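# Shut the case lid and secure its draw latch

## Task

Bring the case lid down to closed and engage the draw latch so that the lid remains closed without any help from the robot.

## Robot and tools

Robot: two arms, left_arm and right_arm, each with six revolute joints and a parallel two-finger gripper with a wrist camera. Each arm sits on a tilted plate, and both plates hang from one metal frame behind them. A 'too close' warning treats a plate and its half of the frame as part of that arm.

Frames. The scene frame has its origin at table-top height, midway between the nominal bases, with +z up, +x out over the table and left_arm on the +y side. These are not image sides. Calibrated base poses in the scene frame: left_arm at (-0.003, +0.337, +0.177) m, quat_wxyz (+0.996, -0.091, +0.021, -0.010). right_arm at (+0.029, -0.326, +0.177) m, quat_wxyz (+0.996, +0.091, +0.019, -0.008). Hand positions, velocities, orientations and wrist-camera poses in results use that arm's own base frame. Fixed cameras and the table use the scene frame. The fingers point along the gripper's +z and close along its y. end_effector_position is the spot between the pads, about 1 cm short of the tips. Printed hand poses can be wrong by a few centimetres, worse at long reach.

Joint order, per arm: waist, shoulder, elbow, wrist pitch, wrist yaw, wrist roll. Stated ranges in rad: waist -2.618 to 3.054, shoulder 0.000 to 3.142, elbow 0.000 to 3.142, wrist pitch -1.571 to 1.571, wrist yaw -1.571 to 1.571, wrist roll -2.094 to 2.094. A real end can sit up to 0.059 rad either side of these.

The row. Every motion argument uses rows of 14 numbers, always both arms, left_arm first. Per arm there are 7 numbers: six joint offsets, then the gripper command. Joint offsets are scaled in [-1, 1]: 1.0 equals 1.202 rad for the waist, 1.258 for the shoulder, 1.3 for the elbow, 2.073 for the wrist pitch, and 2.022 for wrist yaw and wrist roll. They are offsets from the 'Joint targets' line, not from the previous row. Sending 0 for a joint keeps its current target, and repeating an offset moves it further. The gripper number is absolute: +1 is fully open, -1 is closed. Send the current value again to leave a gripper alone, because 0 means half open.

execute_actions(actions, cameras). actions is a list of actions. Each action is a table of up to 15 rows, and each row lasts one 1/30 s step. A short table repeats its last row until all 15 steps are done. The offsets in every row count from the targets at the start of that action. An action that pushes any joint more than 0.059 rad beyond its range is refused for both arms. If the first action fails this check, or any action is malformed, the whole call is refused. An empty list just reports the state. cameras picks images: cam_high, cam_low, cam_left_wrist, cam_right_wrist. Omitted, null or ["all"] gives all of them, and [] gives none.

move(target, speed, blend, opening_speed, blocking, cameras). target is one 14-number row, or a list of up to 15 rows. Every row is an offset from the Joint targets at the start of the call. All joints move together toward each row, so the hand travels on a curve. speed: top rate in rad/s of the joint with the farthest to go, from 0.01 to 2, default 0.5. It can be one value or one per target. blend: a corner-rounding radius in rad for lists, default 0, which means stop at each target. opening_speed: gripper rate in scale units per second, at least 0.2. Finger changes in later rows take effect only once the arms halt there. blocking=false returns after about 0.5 s while the motion continues. The result ends with a 'move:' line: done, off_target (more than 0.035 rad off), moving, held or fault. It also reports limits=held, plus the farthest-off joint per arm. There is no collision avoidance, and faster or deeper moves into contact press harder.

wait(seconds 0 to 10) lets the sim run while the last commands are held. stop brakes a running move. zoom_image(camera, region=[x0,y0,x1,y1]) uses pixels of that camera's latest 672x504 image, with the origin at top-left and at most 504x504. show_instructions shows the reference pages, here a draw-latch manual image. read_manual gives licence text. finished_scene(scene) ends the current scene, given its number, and cannot be undone. Call it only once the lid stays latched with the robot not touching it.

Result lines. Joint positions (rad) and Joint velocities (rad/s) come per arm. Each block ends with the finger opening in m (0.093 fully open) and its rate. 'within noise' means the arm is still. Joint targets is the reference for your next offsets. Tool commands gives the current gripper commands. grip_measured is the motor on the -1 to +1 scale: the pads meet near -0.94, and each mm of object width adds about 0.0208. It does not reliably show whether something is held. Joint torques are the full drive output in N m, where positive means toward a larger angle. The first three joints wrap at ±28. 'joint sent to its limit' means a joint was clipped at its end. 'joint command not followed' means the clearance check altered targets. Step readings list intermediate joint angles for execute_actions calls only.

Motion limits. Each step, a target may lead its measured angle by at most 0.202 (waist), 0.258 (shoulder), 0.3 (elbow), 0.573 (wrist pitch) or 0.522 (yaw, roll) rad. Targets that would move the hand more than 200 mm are scaled back. Large moves may need several actions. Friction and gravity can leave joints short, and tiny turns may not happen. Each pad squeezes about 50 to 62 N. Keep sending the closing value to keep hold. The sim keeps running while you think.

Avoid: dropping things or releasing them while they move, slamming the lid, and hard hits or pushes. Clashes between the two arms can fail the scene. Anything leaving the table fails it. Stalled pushes heat motors: MOTOR HOT appears at 75 °C, and at 90 °C the arm folds up and stays idle. To end a push, command targets back past the measured positions. Expect occasional brief tugs on held parts.

Each tool is called after "Call:" by a JSON object that holds its "name" and its "arguments", one argument or row to a line.

Reference images:

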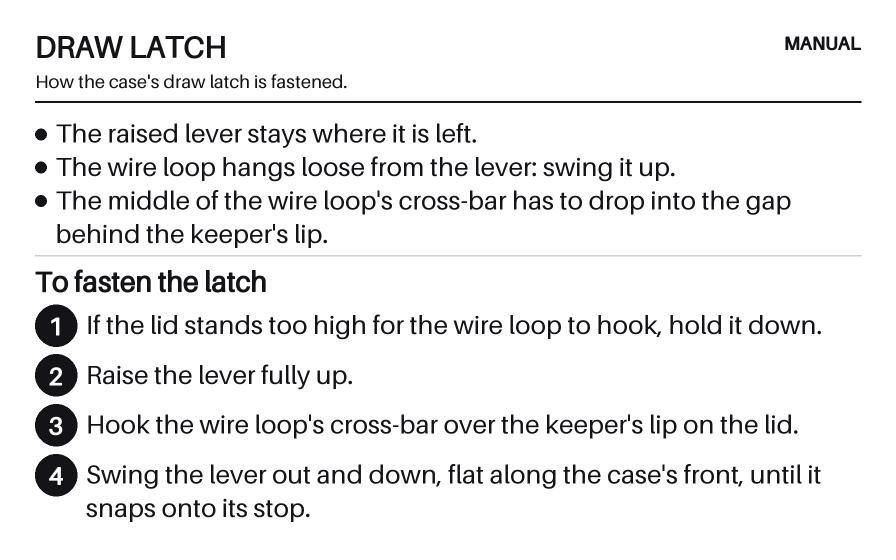

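## Session

Call:
{"name": "execute_actions", "arguments": {
  "actions": []
}}

Scene clock: 0.00 s.
left_arm: end_effector_position=(+0.1475, -0.5665, +0.1092) grip_measured=+1.000 end_effector_quat_wxyz=(+0.532, +0.617, +0.556, -0.167) | right_arm: end_effector_position=(+0.1339, -0.3165, +0.2517) grip_measured=+1.000 end_effector_quat_wxyz=(+0.358, +0.711, +0.559, -0.232)
Joint positions: left_arm=[-1.378 2.104 1.279 0.427 -0.218 0.441 0.093] | right_arm=[-0.993 1.191 1.152 -0.712 0.369 0.653 0.093]
Joint velocities: within noise
Joint torques (N m): no reading
Motor temperatures (°C): left_arm=[28 38 37 29 27 27 24] | right_arm=[26 36 39 29 24 27 24]
Heat: left arm: 38 °C; right arm: 39 °C.
Joint targets: left_arm=[-1.379 2.085 1.293 0.440 -0.218 0.441] | right_arm=[-0.993 1.187 1.159 -0.715 0.368 0.653]
Tool commands: left_gripper/opening=+1.0 right_gripper/opening=+1.0

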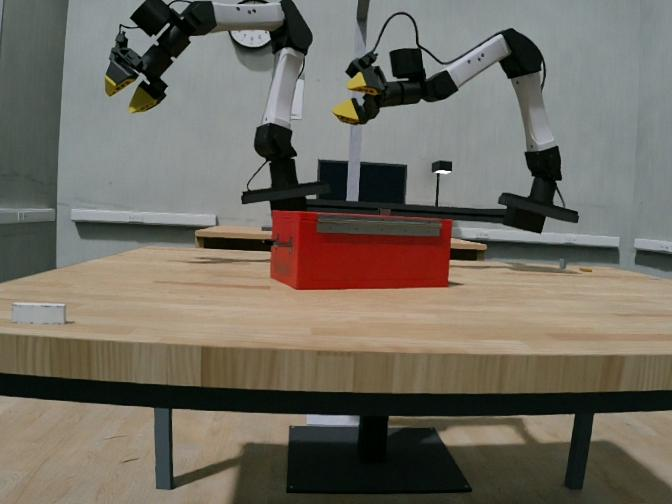

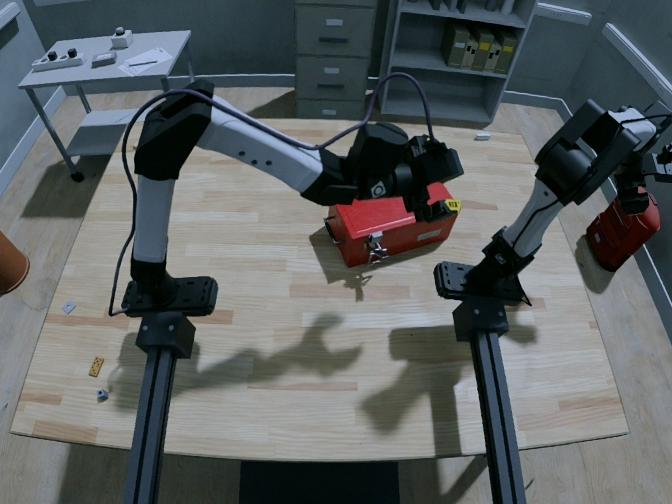

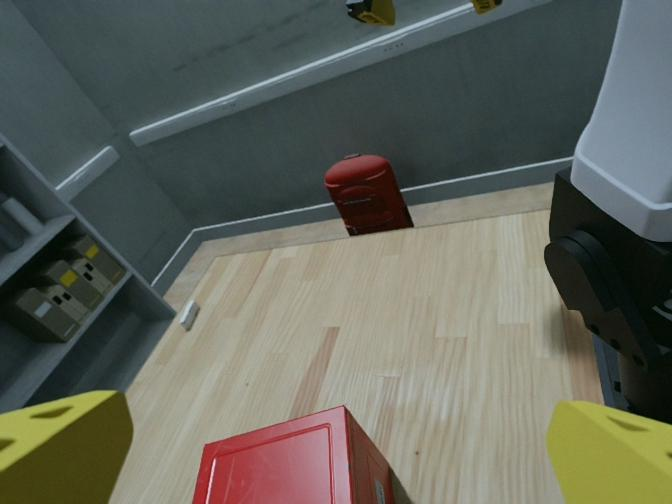

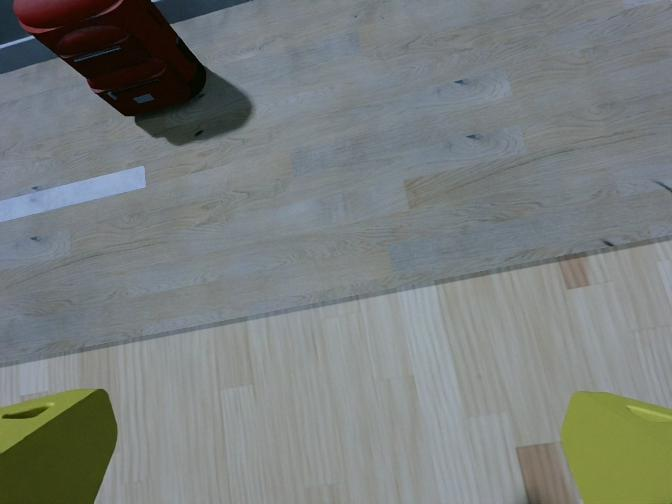

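Call:
{"name": "zoom_image", "arguments": {
  "camera": "cam_high",
  "region": [300, 160, 500, 310]
}}

Call:
{"name": "zoom_image", "arguments": {
  "camera": "cam_low",
  "region": [240, 180, 500, 310]
}}

Scaled by 2.520 from the camera's 672x504 image, which has a finer 960x720 frame.

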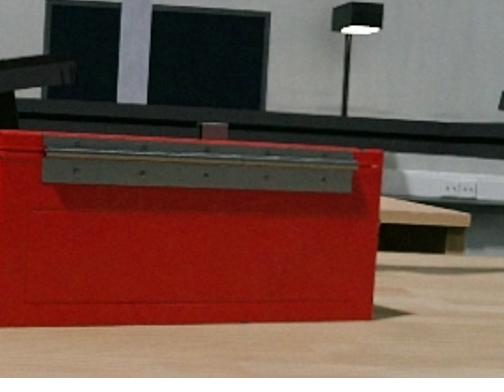

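Scaled by 1.938 from the camera's 672x504 image, which has a finer 960x720 frame.

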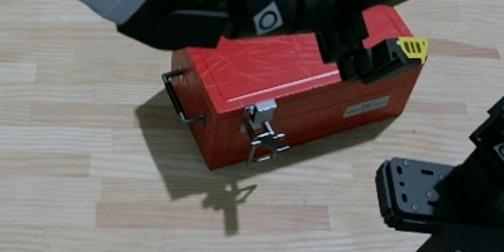

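Call:
{"name": "move", "arguments": {
  "target": [0.149,-0.7035,0.236,-0.743,0.108,-0.218,1,0,0,0,0,0,0,1],
  "speed": 0.8
}}

Scene clock: 32.60 s.
left_arm: end_effector_position=(+0.1127, -0.2916, +0.3443) grip_measured=+1.000 end_effector_quat_wxyz=(+0.342, +0.520, +0.749, -0.228) | right_arm: end_effector_position=(+0.1339, -0.3165, +0.2517) grip_measured=+1.000 end_effector_quat_wxyz=(+0.358, +0.711, +0.559, -0.232)
Joint positions: left_arm=[-1.207 1.2 1.573 -1.095 -0.009 0.011 0.093] | right_arm=[-0.993 1.191 1.152 -0.712 0.369 0.653 0.093]
Joint velocities: within noise
Joint torques (N m): left_arm=[-0.21 -1.14 9.21 2.19 0.15 -0.09] | right_arm=[0.35 -6.82 7.61 1.92 0.4 0.07]
Motor temperatures (°C): left_arm=[28 52 42 37 27 27 24] | right_arm=[25 37 46 31 24 27 24]
Heat: left arm: 52 °C; right arm: 46 °C.
Joint targets: left_arm=[-1.200 1.200 1.600 -1.100 0.000 0.000] | right_arm=[-0.993 1.187 1.159 -0.715 0.368 0.653]
move: done

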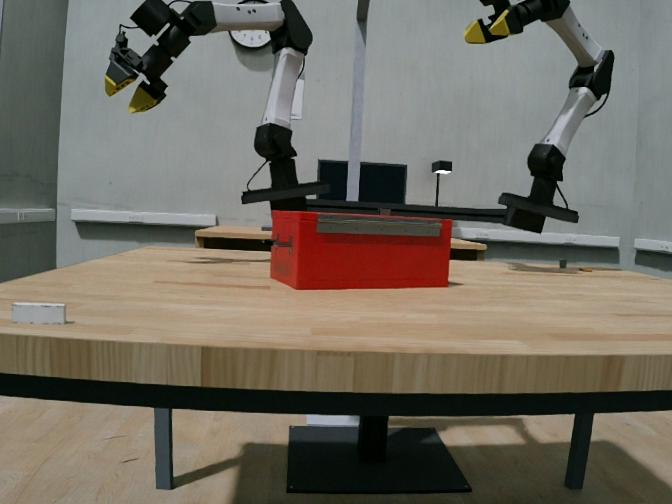

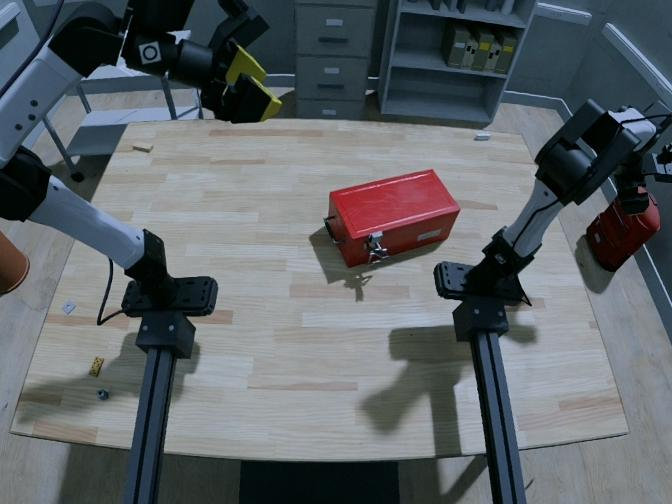

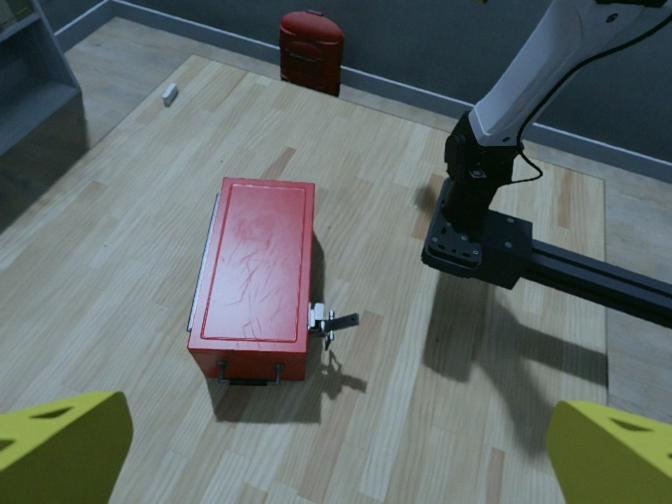

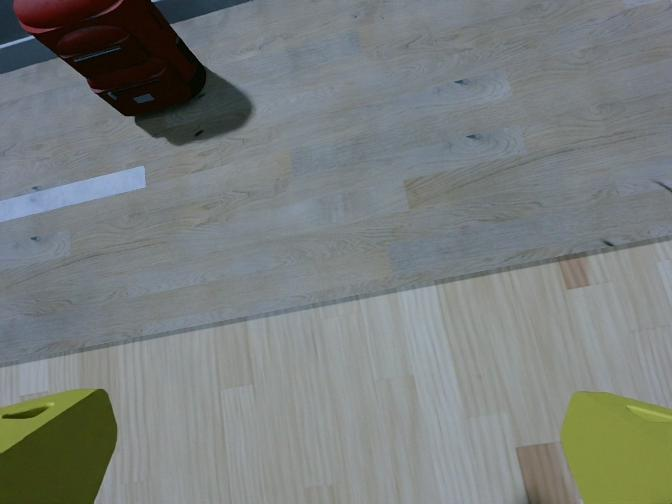

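Call:
{"name": "zoom_image", "arguments": {
  "camera": "cam_left_wrist",
  "region": [270, 270, 390, 400]
}}

Call:
{"name": "zoom_image", "arguments": {
  "camera": "cam_low",
  "region": [310, 170, 470, 300]
}}

Scaled by 3.877 from the camera's 672x504 image, which has a finer 960x720 frame.

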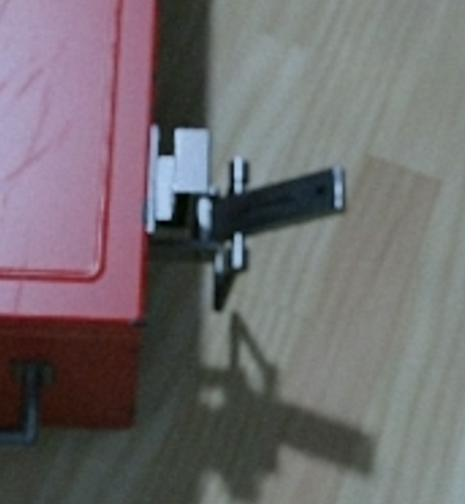

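Scaled by 3.150 from the camera's 672x504 image, which has a finer 960x720 frame.

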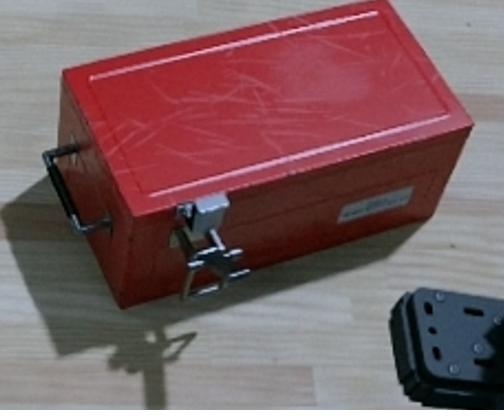

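Call:
{"name": "move", "arguments": {
  "target": [-0.082,0.8,0.67,-0.171,-0.0425,0.739,1,0,0,0,0,0,0,1],
  "speed": 0.8
}}

Call:
{"name": "move", "arguments": {
  "target": [0,0.434,0,0,0,0,1,0,0,0,0,0,0,1],
  "speed": 0.6
}}

Scene clock: 69.87 s.
left_arm: end_effector_position=(+0.1466, -0.4626, +0.2163) grip_measured=+1.000 end_effector_quat_wxyz=(+0.175, +0.965, +0.186, +0.056) | right_arm: end_effector_position=(+0.1339, -0.3165, +0.2517) grip_measured=+1.000 end_effector_quat_wxyz=(+0.358, +0.711, +0.559, -0.232)
Joint positions: left_arm=[-1.291 2.2 2.437 -1.446 -0.078 1.483 0.093] | right_arm=[-0.993 1.191 1.152 -0.712 0.369 0.653 0.093]
Joint velocities: within noise
Joint torques (N m): left_arm=[-2.15 -9.43 9.83 1.44 0.01 0.09] | right_arm=[0.34 -6.82 7.6 1.91 0.4 0.07]
Motor temperatures (°C): left_arm=[28 43 43 38 27 27 24] | right_arm=[25 37 49 31 24 27 23]
Heat: left arm: 43 °C; right arm: 49 °C.
Joint targets: left_arm=[-1.298 2.206 2.471 -1.455 -0.086 1.494] | right_arm=[-0.993 1.187 1.159 -0.715 0.368 0.653]
move: done

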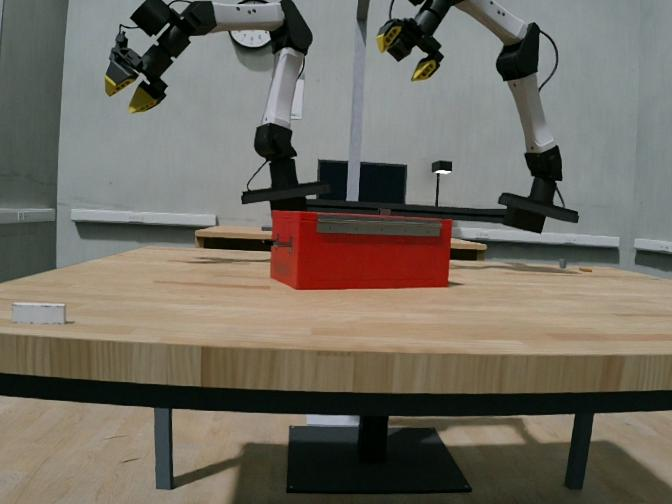

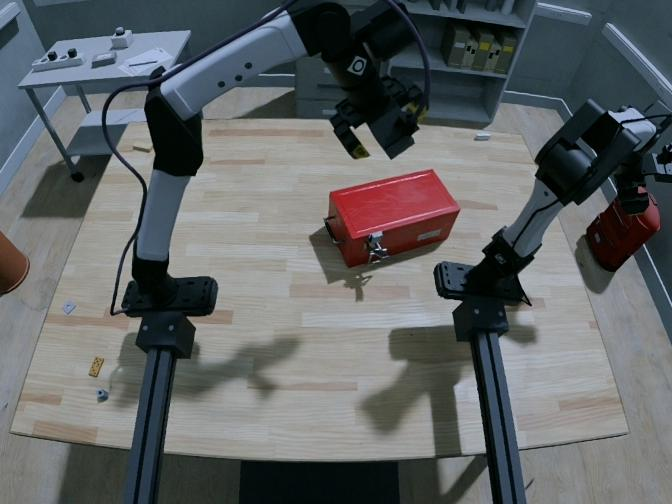

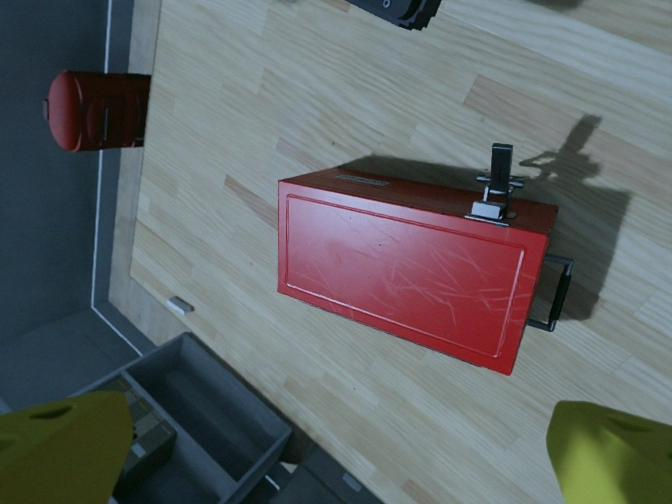

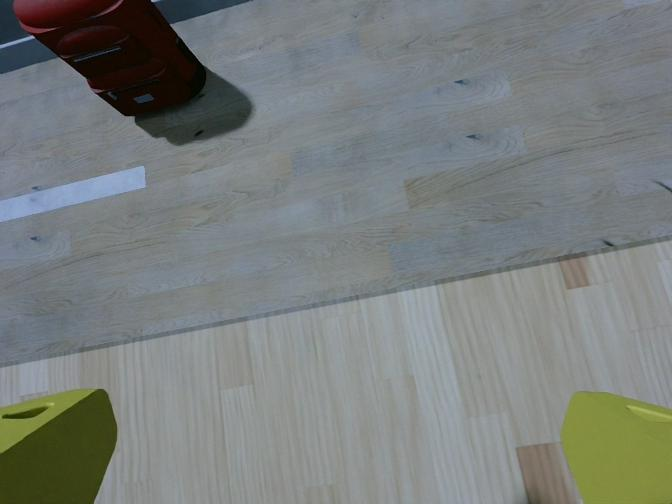

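Scene clock: 71.20 s.
left_arm: end_effector_position=(+0.1435, -0.4512, -0.0405) grip_measured=+1.000 end_effector_quat_wxyz=(-0.092, +0.979, +0.178, +0.031) | right_arm: end_effector_position=(+0.1339, -0.3165, +0.2517) grip_measured=+1.000 end_effector_quat_wxyz=(+0.358, +0.711, +0.559, -0.232)
Joint positions: left_arm=[-1.291 2.755 2.453 -1.448 -0.079 1.484 0.093] | right_arm=[-0.993 1.191 1.152 -0.712 0.369 0.653 0.093]
Joint velocities: within noise
Joint torques (N m): left_arm=[-2.37 -14.22 8.61 0.32 0 0.13] | right_arm=[0.35 -6.82 7.6 1.91 0.4 0.07]
Motor temperatures (°C): left_arm=[28 43 43 38 27 27 24] | right_arm=[25 37 49 31 24 27 23]
Heat: left arm: 43 °C; right arm: 49 °C.
Joint targets: left_arm=[-1.298 2.753 2.471 -1.455 -0.086 1.494] | right_arm=[-0.993 1.187 1.159 -0.715 0.368 0.653]
move: done

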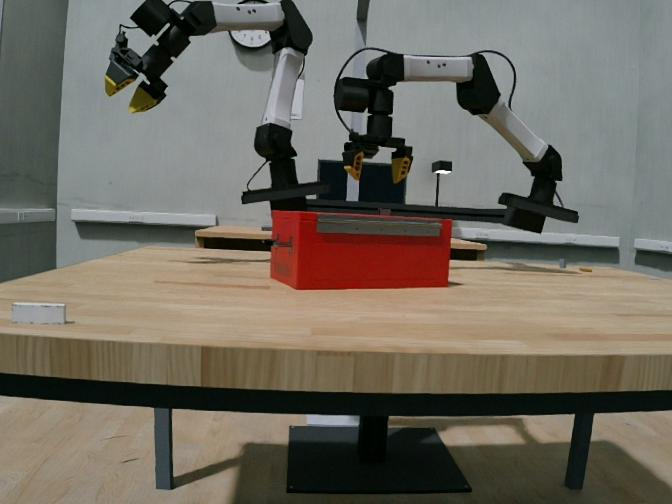

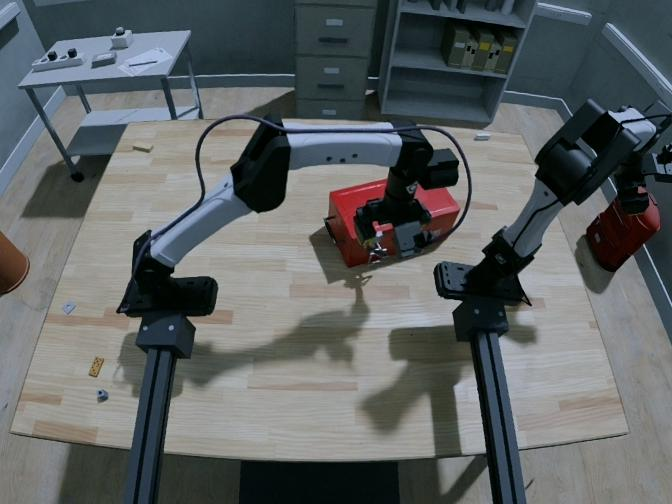

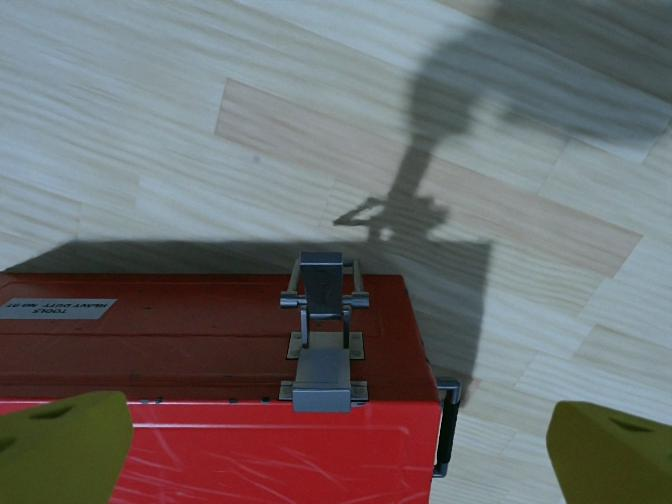

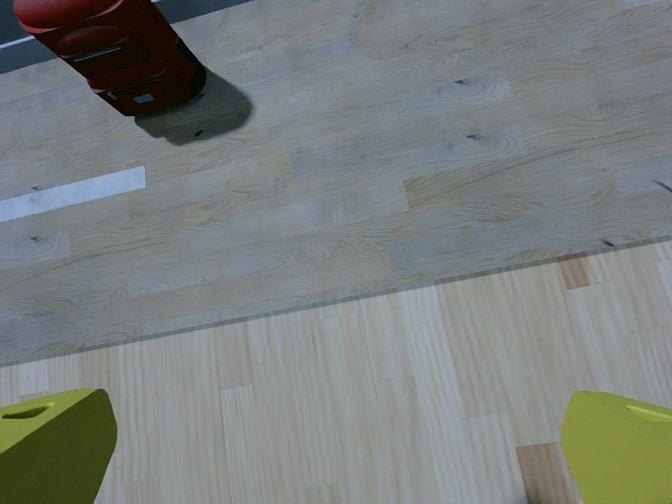

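Call:
{"name": "zoom_image", "arguments": {
  "camera": "cam_left_wrist",
  "region": [250, 230, 410, 430]
}}

Call:
{"name": "zoom_image", "arguments": {
  "camera": "cam_low",
  "region": [330, 210, 430, 290]
}}

Scaled by 2.520 from the camera's 672x504 image, which has a finer 960x720 frame.

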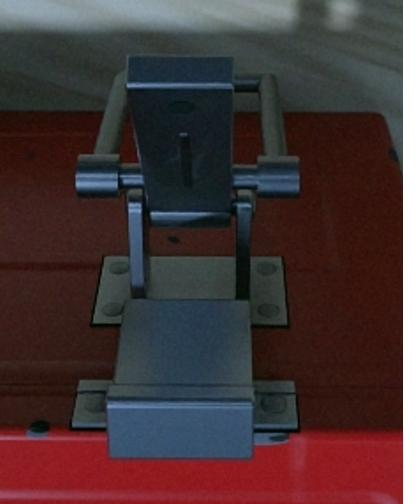

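Scaled by 5.040 from the camera's 672x504 image, which has a finer 960x720 frame.

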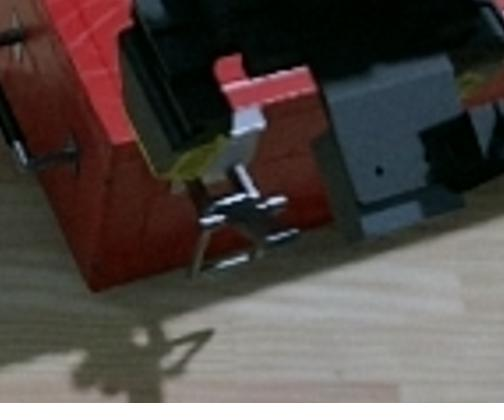

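Call:
{"name": "move", "arguments": {
  "target": [0.04,0.039,-0.2246,0.1737,-0.0084,0.0237,1,0,0,0,0,0,0,1],
  "speed": 0.3
}}

Call:
{"name": "zoom_image", "arguments": {
  "camera": "cam_left_wrist",
  "region": [200, 200, 480, 480]
}}

Call:
{"name": "zoom_image", "arguments": {
  "camera": "cam_low",
  "region": [310, 190, 430, 290]
}}

Scene clock: 133.93 s.
left_arm: end_effector_position=(+0.1607, -0.4421, -0.1223) grip_measured=+1.000 end_effector_quat_wxyz=(-0.076, +0.981, +0.172, +0.038) | right_arm: end_effector_position=(+0.1339, -0.3165, +0.2517) grip_measured=+1.000 end_effector_quat_wxyz=(+0.358, +0.711, +0.559, -0.232)
Joint positions: left_arm=[-1.256 2.787 2.19 -1.114 -0.096 1.531 0.093] | right_arm=[-0.993 1.191 1.152 -0.712 0.369 0.653 0.093]
Joint velocities: within noise
Joint torques (N m): left_arm=[-1.28 -12.92 5.78 0.7 0 0.13] | right_arm=[0.34 -6.82 7.6 1.91 0.39 0.07]
Motor temperatures (°C): left_arm=[28 66 42 31 27 27 23] | right_arm=[25 36 51 32 24 27 23]
Heat: left arm: 66 °C; right arm: 51 °C.
Joint targets: left_arm=[-1.250 2.802 2.179 -1.095 -0.103 1.542] | right_arm=[-0.993 1.187 1.159 -0.715 0.368 0.653]
move: done

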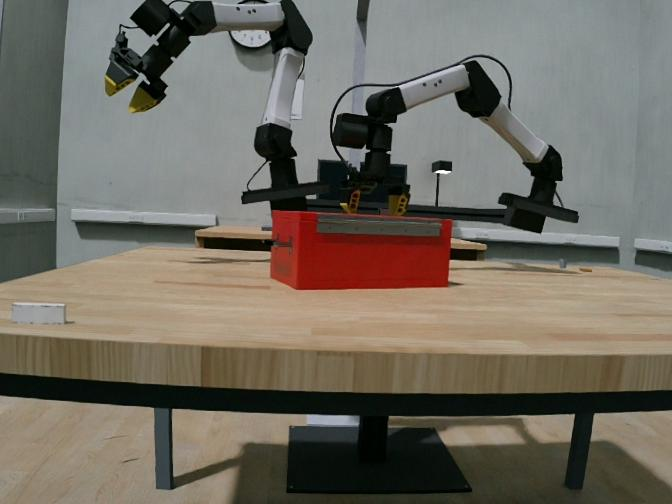

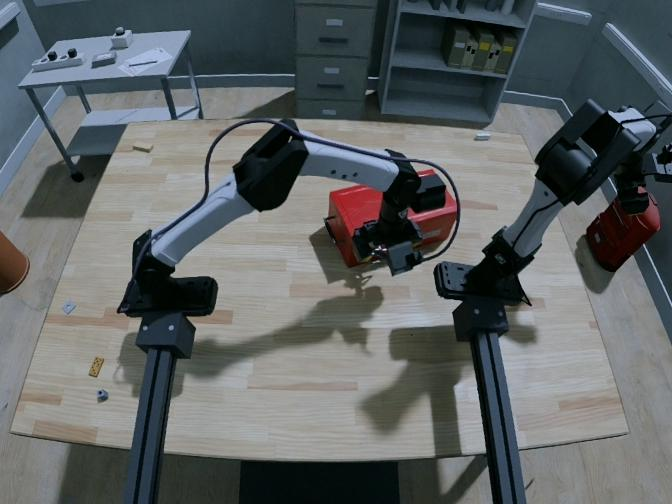

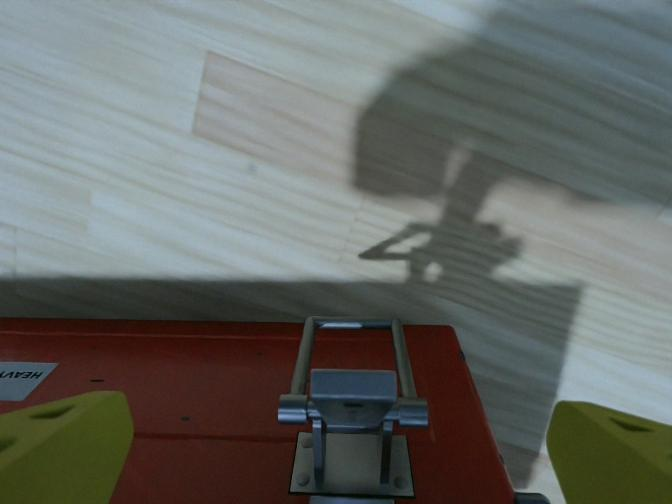

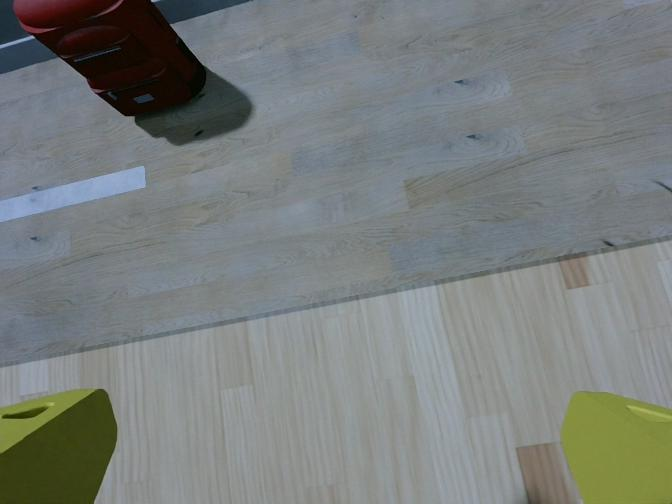

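Scaled by 1.800 from the camera's 672x504 image, which has a finer 960x720 frame.

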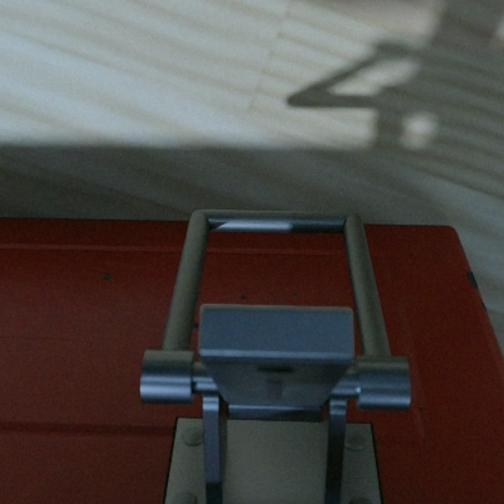

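Scaled by 4.200 from the camera's 672x504 image, which has a finer 960x720 frame.

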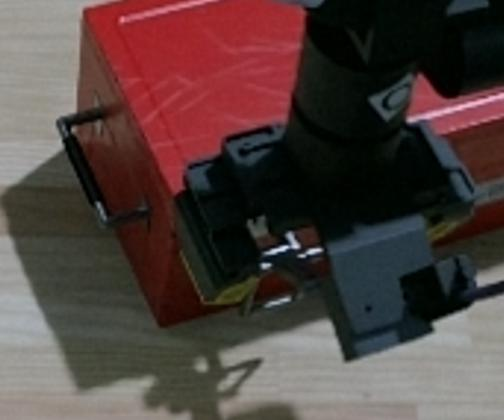

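Call:
{"name": "move", "arguments": {
  "target": [0,-0.95,-0.2,0,0,0,1,0,0,0,0,0,0,1],
  "speed": 0.8,
  "cameras": ["cam_left_wrist"]
}}

Scene clock: 139.50 s.
left_arm: end_effector_position=(+0.1434, -0.3886, +0.3438) grip_measured=+1.000 end_effector_quat_wxyz=(+0.377, +0.903, +0.180, +0.097) | right_arm: end_effector_position=(+0.1339, -0.3165, +0.2517) grip_measured=+1.000 end_effector_quat_wxyz=(+0.358, +0.711, +0.559, -0.232)
Joint positions: left_arm=[-1.256 1.604 1.931 -1.103 -0.096 1.533 0.093] | right_arm=[-0.993 1.191 1.152 -0.712 0.369 0.653 0.093]
Joint velocities: within noise
Joint torques (N m): left_arm=[-0.62 -4.48 5.48 2.26 -0.01 0.07] | right_arm=[0.35 -6.82 7.6 1.92 0.4 0.07]
Motor temperatures (°C): left_arm=[28 66 42 31 27 27 23] | right_arm=[25 36 51 32 24 27 23]
Heat: left arm: 66 °C; right arm: 51 °C.
Joint targets: left_arm=[-1.250 1.607 1.919 -1.095 -0.103 1.542] | right_arm=[-0.993 1.187 1.159 -0.715 0.368 0.653]
move: done
Images, in order (width x height): cam_left_wrist 672x504.

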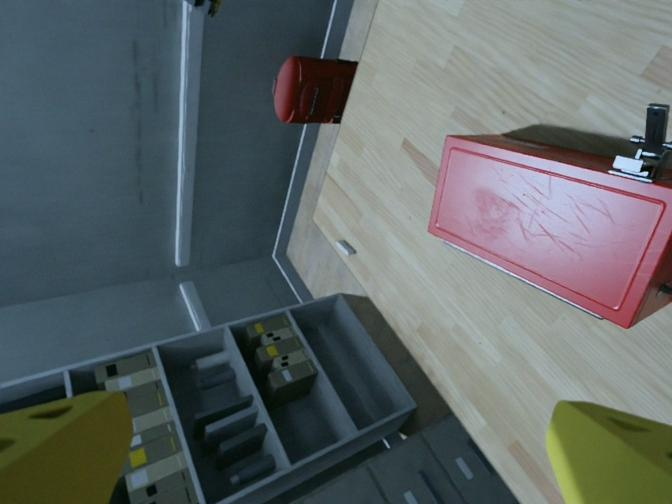

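Call:
{"name": "move", "arguments": {
  "target": [-0.0166,-0.4,-1.0,0.487,0.051,-0.7626,1,0,0,0,0,0,0,1],
  "speed": 1.0,
  "cameras": []
}}

Call:
{"name": "move", "arguments": {
  "target": [0,-0.187,-0.258,0,0,0,1,0,0,0,0,0,0,1],
  "speed": 0.6
}}

Call:
{"name": "zoom_image", "arguments": {
  "camera": "cam_left_wrist",
  "region": [250, 200, 450, 400]
}}

Scene clock: 153.93 s.
left_arm: end_effector_position=(+0.1072, -0.3320, +0.1511) grip_measured=+1.000 end_effector_quat_wxyz=(+0.379, +0.525, +0.713, -0.269) | right_arm: end_effector_position=(+0.1339, -0.3165, +0.2517) grip_measured=+1.000 end_effector_quat_wxyz=(+0.358, +0.711, +0.559, -0.232)
Joint positions: left_arm=[-1.263 1.12 0.63 -0.115 -0.009 0.011 0.093] | right_arm=[-0.993 1.191 1.152 -0.712 0.369 0.653 0.093]
Joint velocities: within noise
Joint torques (N m): left_arm=[-1.51 -3.93 7.49 2.7 0.14 -0.1] | right_arm=[0.35 -6.83 7.6 1.92 0.4 0.07]
Motor temperatures (°C): left_arm=[28 58 42 35 27 27 23] | right_arm=[25 36 51 32 24 27 23]
Heat: left arm: 58 °C; right arm: 51 °C.
Joint targets: left_arm=[-1.270 1.103 0.619 -0.085 0.000 0.000] | right_arm=[-0.993 1.187 1.159 -0.715 0.368 0.653]
move: done
No camera images: "cameras" was empty.

Scene clock: 154.97 s.
left_arm: end_effector_position=(+0.0852, -0.2631, +0.0782) grip_measured=+1.000 end_effector_quat_wxyz=(+0.349, +0.536, +0.728, -0.248) | right_arm: end_effector_position=(+0.1339, -0.3165, +0.2517) grip_measured=+1.000 end_effector_quat_wxyz=(+0.358, +0.711, +0.559, -0.232)
Joint positions: left_arm=[-1.263 0.878 0.294 -0.102 -0.008 0.01 0.093] | right_arm=[-0.993 1.191 1.152 -0.712 0.369 0.653 0.093]
Joint velocities: within noise
Joint torques (N m): left_arm=[-1.28 -1.47 7.39 2.48 0.14 -0.09] | right_arm=[0.34 -6.82 7.6 1.91 0.39 0.07]
Motor temperatures (°C): left_arm=[28 57 42 35 27 27 23] | right_arm=[25 36 51 32 24 27 23]
Heat: left arm: 57 °C; right arm: 51 °C.
Joint targets: left_arm=[-1.270 0.868 0.284 -0.085 0.000 0.000] | right_arm=[-0.993 1.187 1.159 -0.715 0.368 0.653]
move: done

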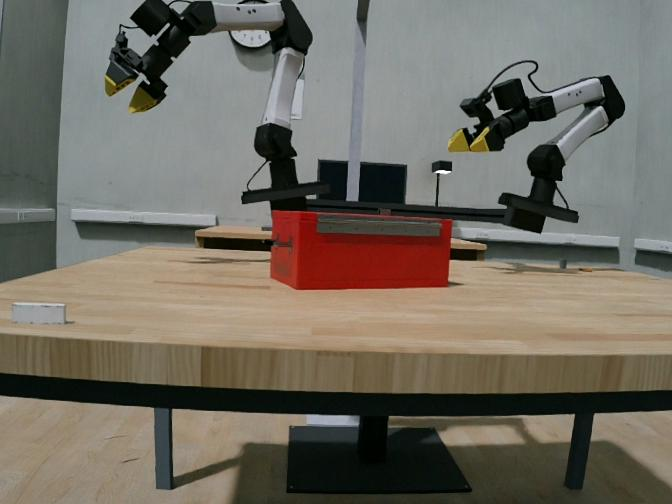

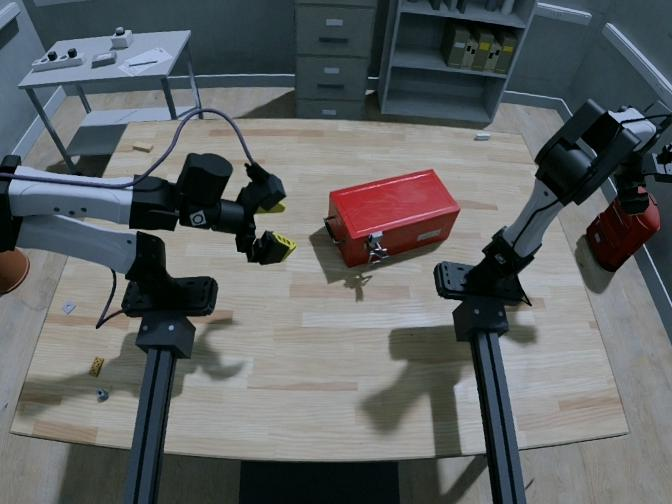

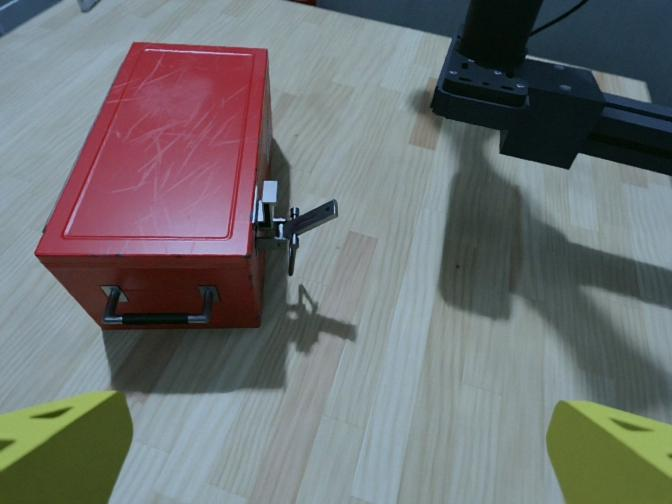

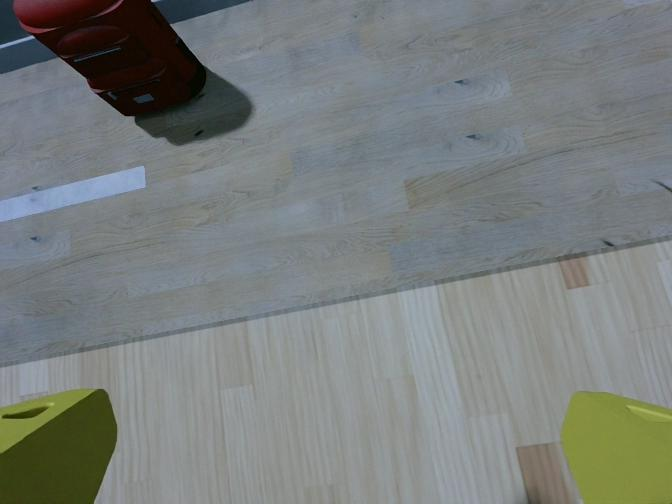

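Scaled by 2.520 from the camera's 672x504 image, which has a finer 960x720 frame.

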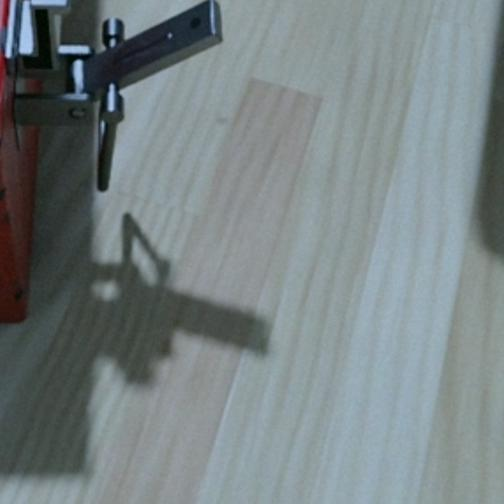

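Call:
{"name": "zoom_image", "arguments": {
  "camera": "cam_left_wrist",
  "region": [235, 165, 345, 285]
}}

Scaled by 4.200 from the camera's 672x504 image, which has a finer 960x720 frame.

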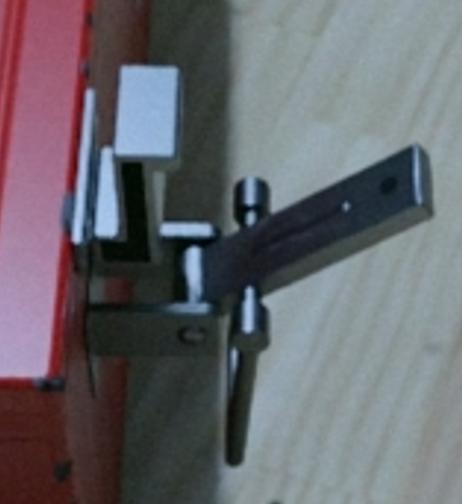

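Call:
{"name": "move", "arguments": {
  "target": [-0.02,0.8,0.338,0.451,-0.059,0,-0.106,0,0,0,0,0,0,1],
  "speed": 0.8,
  "cameras": []
}}

Call:
{"name": "move", "arguments": {
  "target": [0,0.42,0,0,0,0,-0.106,0,0,0,0,0,0,1],
  "speed": 0.4
}}

Call:
{"name": "zoom_image", "arguments": {
  "camera": "cam_left_wrist",
  "region": [200, 200, 480, 480]
}}

Scene clock: 250.20 s.
left_arm: end_effector_position=(+0.1501, -0.4467, +0.0769) grip_measured=-0.105 end_effector_quat_wxyz=(+0.483, +0.471, +0.674, -0.302) | right_arm: end_effector_position=(+0.1339, -0.3165, +0.2517) grip_measured=+1.000 end_effector_quat_wxyz=(+0.358, +0.711, +0.559, -0.232)
Joint positions: left_arm=[-1.286 1.865 0.683 0.82 -0.111 0.01 0.04] | right_arm=[-0.993 1.191 1.152 -0.712 0.369 0.653 0.093]
Joint velocities: within noise
Joint torques (N m): left_arm=[-1.95 -6.67 10.86 2.74 -0.02 -0.08] | right_arm=[0.35 -6.82 7.6 1.92 0.4 0.07]
Motor temperatures (°C): left_arm=[28 40 43 43 27 27 23] | right_arm=[25 35 52 33 24 27 23]
Heat: left arm: 43 °C; right arm: 52 °C.
Joint targets: left_arm=[-1.294 1.874 0.723 0.850 -0.119 0.000] | right_arm=[-0.993 1.187 1.159 -0.715 0.368 0.653]
move: off_target (left_arm); left_arm: the elbow is farthest, 0.040 rad from its target
No camera images: "cameras" was empty.

Scene clock: 252.07 s.
left_arm: end_effector_position=(+0.1302, -0.3786, -0.1408) grip_measured=-0.105 end_effector_quat_wxyz=(+0.309, +0.550, +0.758, -0.165) | right_arm: end_effector_position=(+0.1339, -0.3165, +0.2517) grip_measured=+1.000 end_effector_quat_wxyz=(+0.358, +0.711, +0.559, -0.232)
Joint positions: left_arm=[-1.286 2.394 0.699 0.831 -0.111 0.009 0.04] | right_arm=[-0.993 1.191 1.152 -0.712 0.369 0.653 0.093]
Joint velocities: within noise
Joint torques (N m): left_arm=[-2.02 -8.35 6.28 2.33 -0.06 -0.08] | right_arm=[0.35 -6.82 7.6 1.91 0.4 0.07]
Motor temperatures (°C): left_arm=[28 41 43 43 27 27 23] | right_arm=[25 35 52 33 24 27 23]
Heat: left arm: 43 °C; right arm: 52 °C.
Joint targets: left_arm=[-1.294 2.403 0.724 0.850 -0.119 0.000] | right_arm=[-0.993 1.187 1.159 -0.715 0.368 0.653]
move: done

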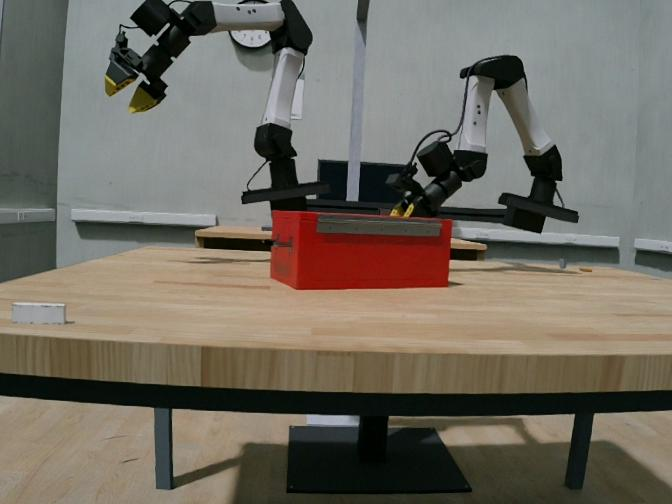

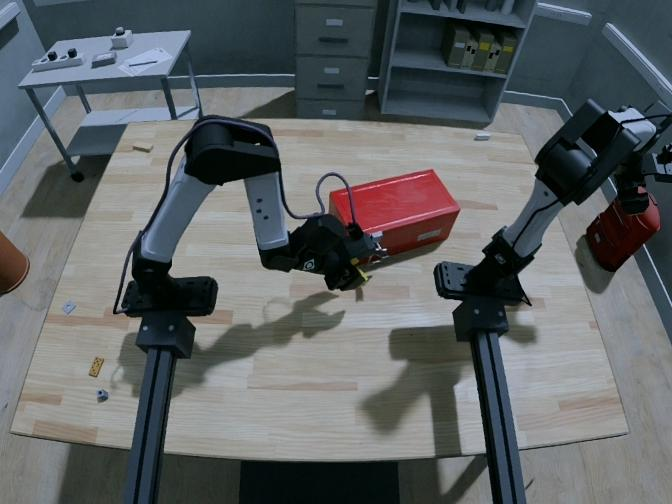

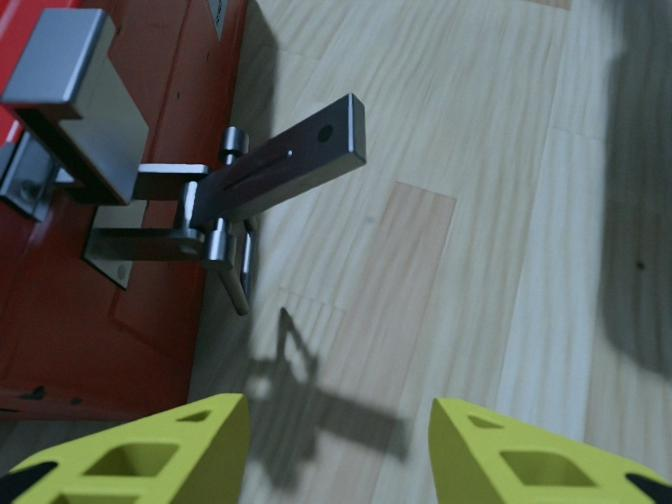

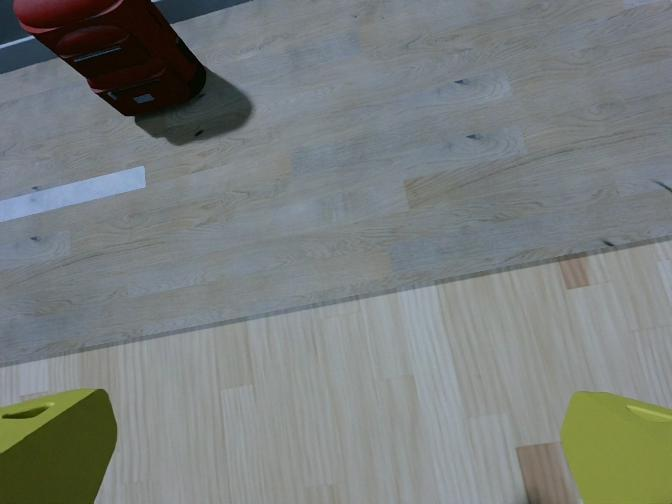

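Scaled by 1.800 from the camera's 672x504 image, which has a finer 960x720 frame.

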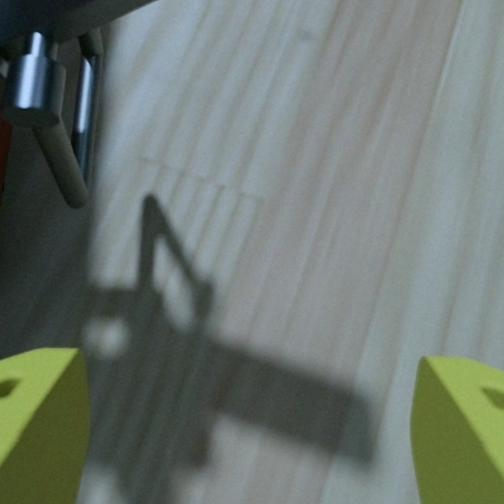

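Call:
{"name": "move", "arguments": {
  "target": [-0.2255,0.089,0.2877,-0.2291,-0.27,-0.3037,1,0,0,0,0,0,0,1],
  "speed": 0.4
}}

Scene clock: 309.57 s.
left_arm: end_effector_position=(+0.1062, -0.4283, -0.1417) grip_measured=+1.000 end_effector_quat_wxyz=(+0.389, +0.348, +0.850, -0.071) | right_arm: end_effector_position=(+0.1339, -0.3165, +0.2517) grip_measured=+1.000 end_effector_quat_wxyz=(+0.358, +0.711, +0.559, -0.232)
Joint positions: left_arm=[-1.562 2.497 1.069 0.382 -0.654 -0.603 0.093] | right_arm=[-0.993 1.191 1.152 -0.712 0.369 0.653 0.093]
Joint velocities: within noise
Joint torques (N m): left_arm=[-1.29 -9.46 8.05 1.67 -0.37 -0.09] | right_arm=[0.34 -6.83 7.6 1.91 0.39 0.07]
Motor temperatures (°C): left_arm=[28 46 42 44 26 26 23] | right_arm=[25 35 53 33 24 26 23]
Heat: left arm: 46 °C; right arm: 53 °C.
Joint targets: left_arm=[-1.565 2.515 1.098 0.375 -0.665 -0.614] | right_arm=[-0.993 1.187 1.159 -0.715 0.368 0.653]
move: done

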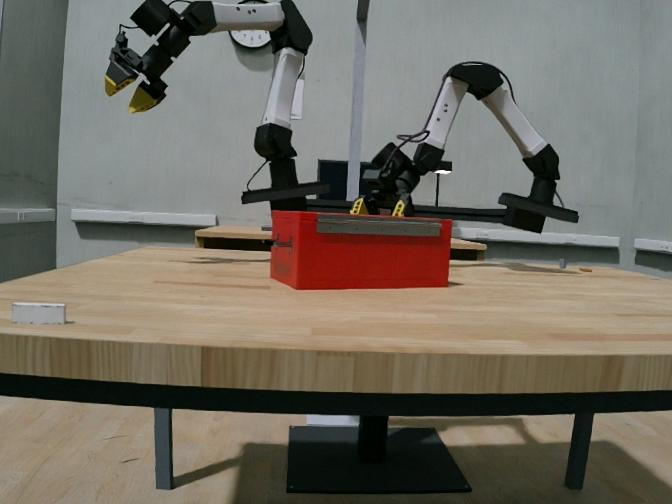

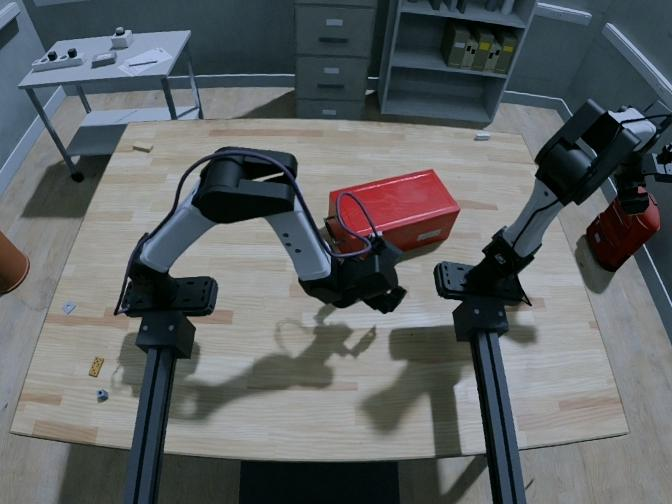

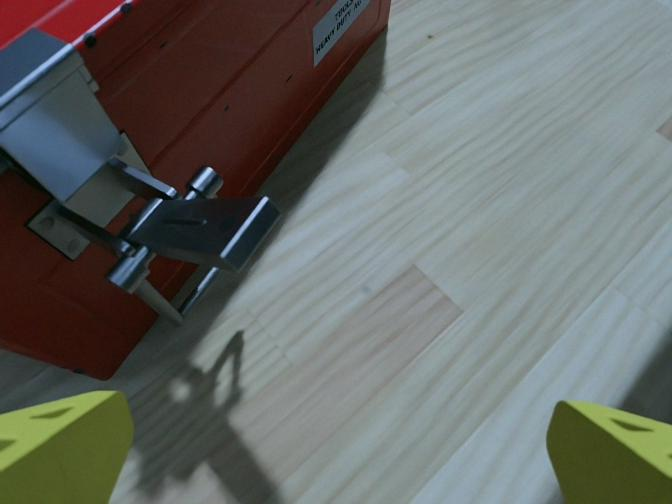

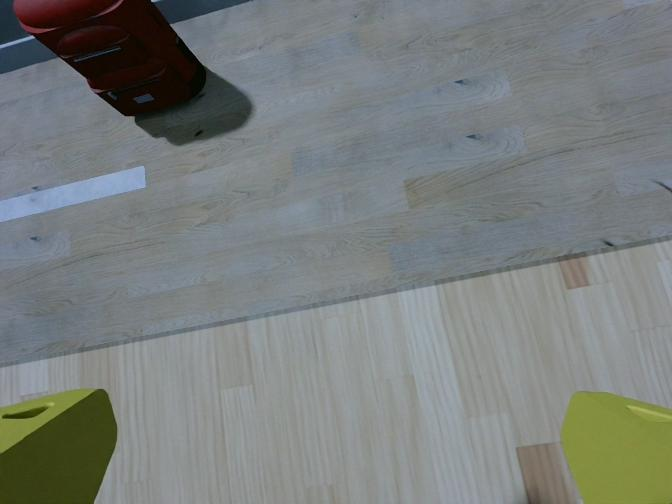

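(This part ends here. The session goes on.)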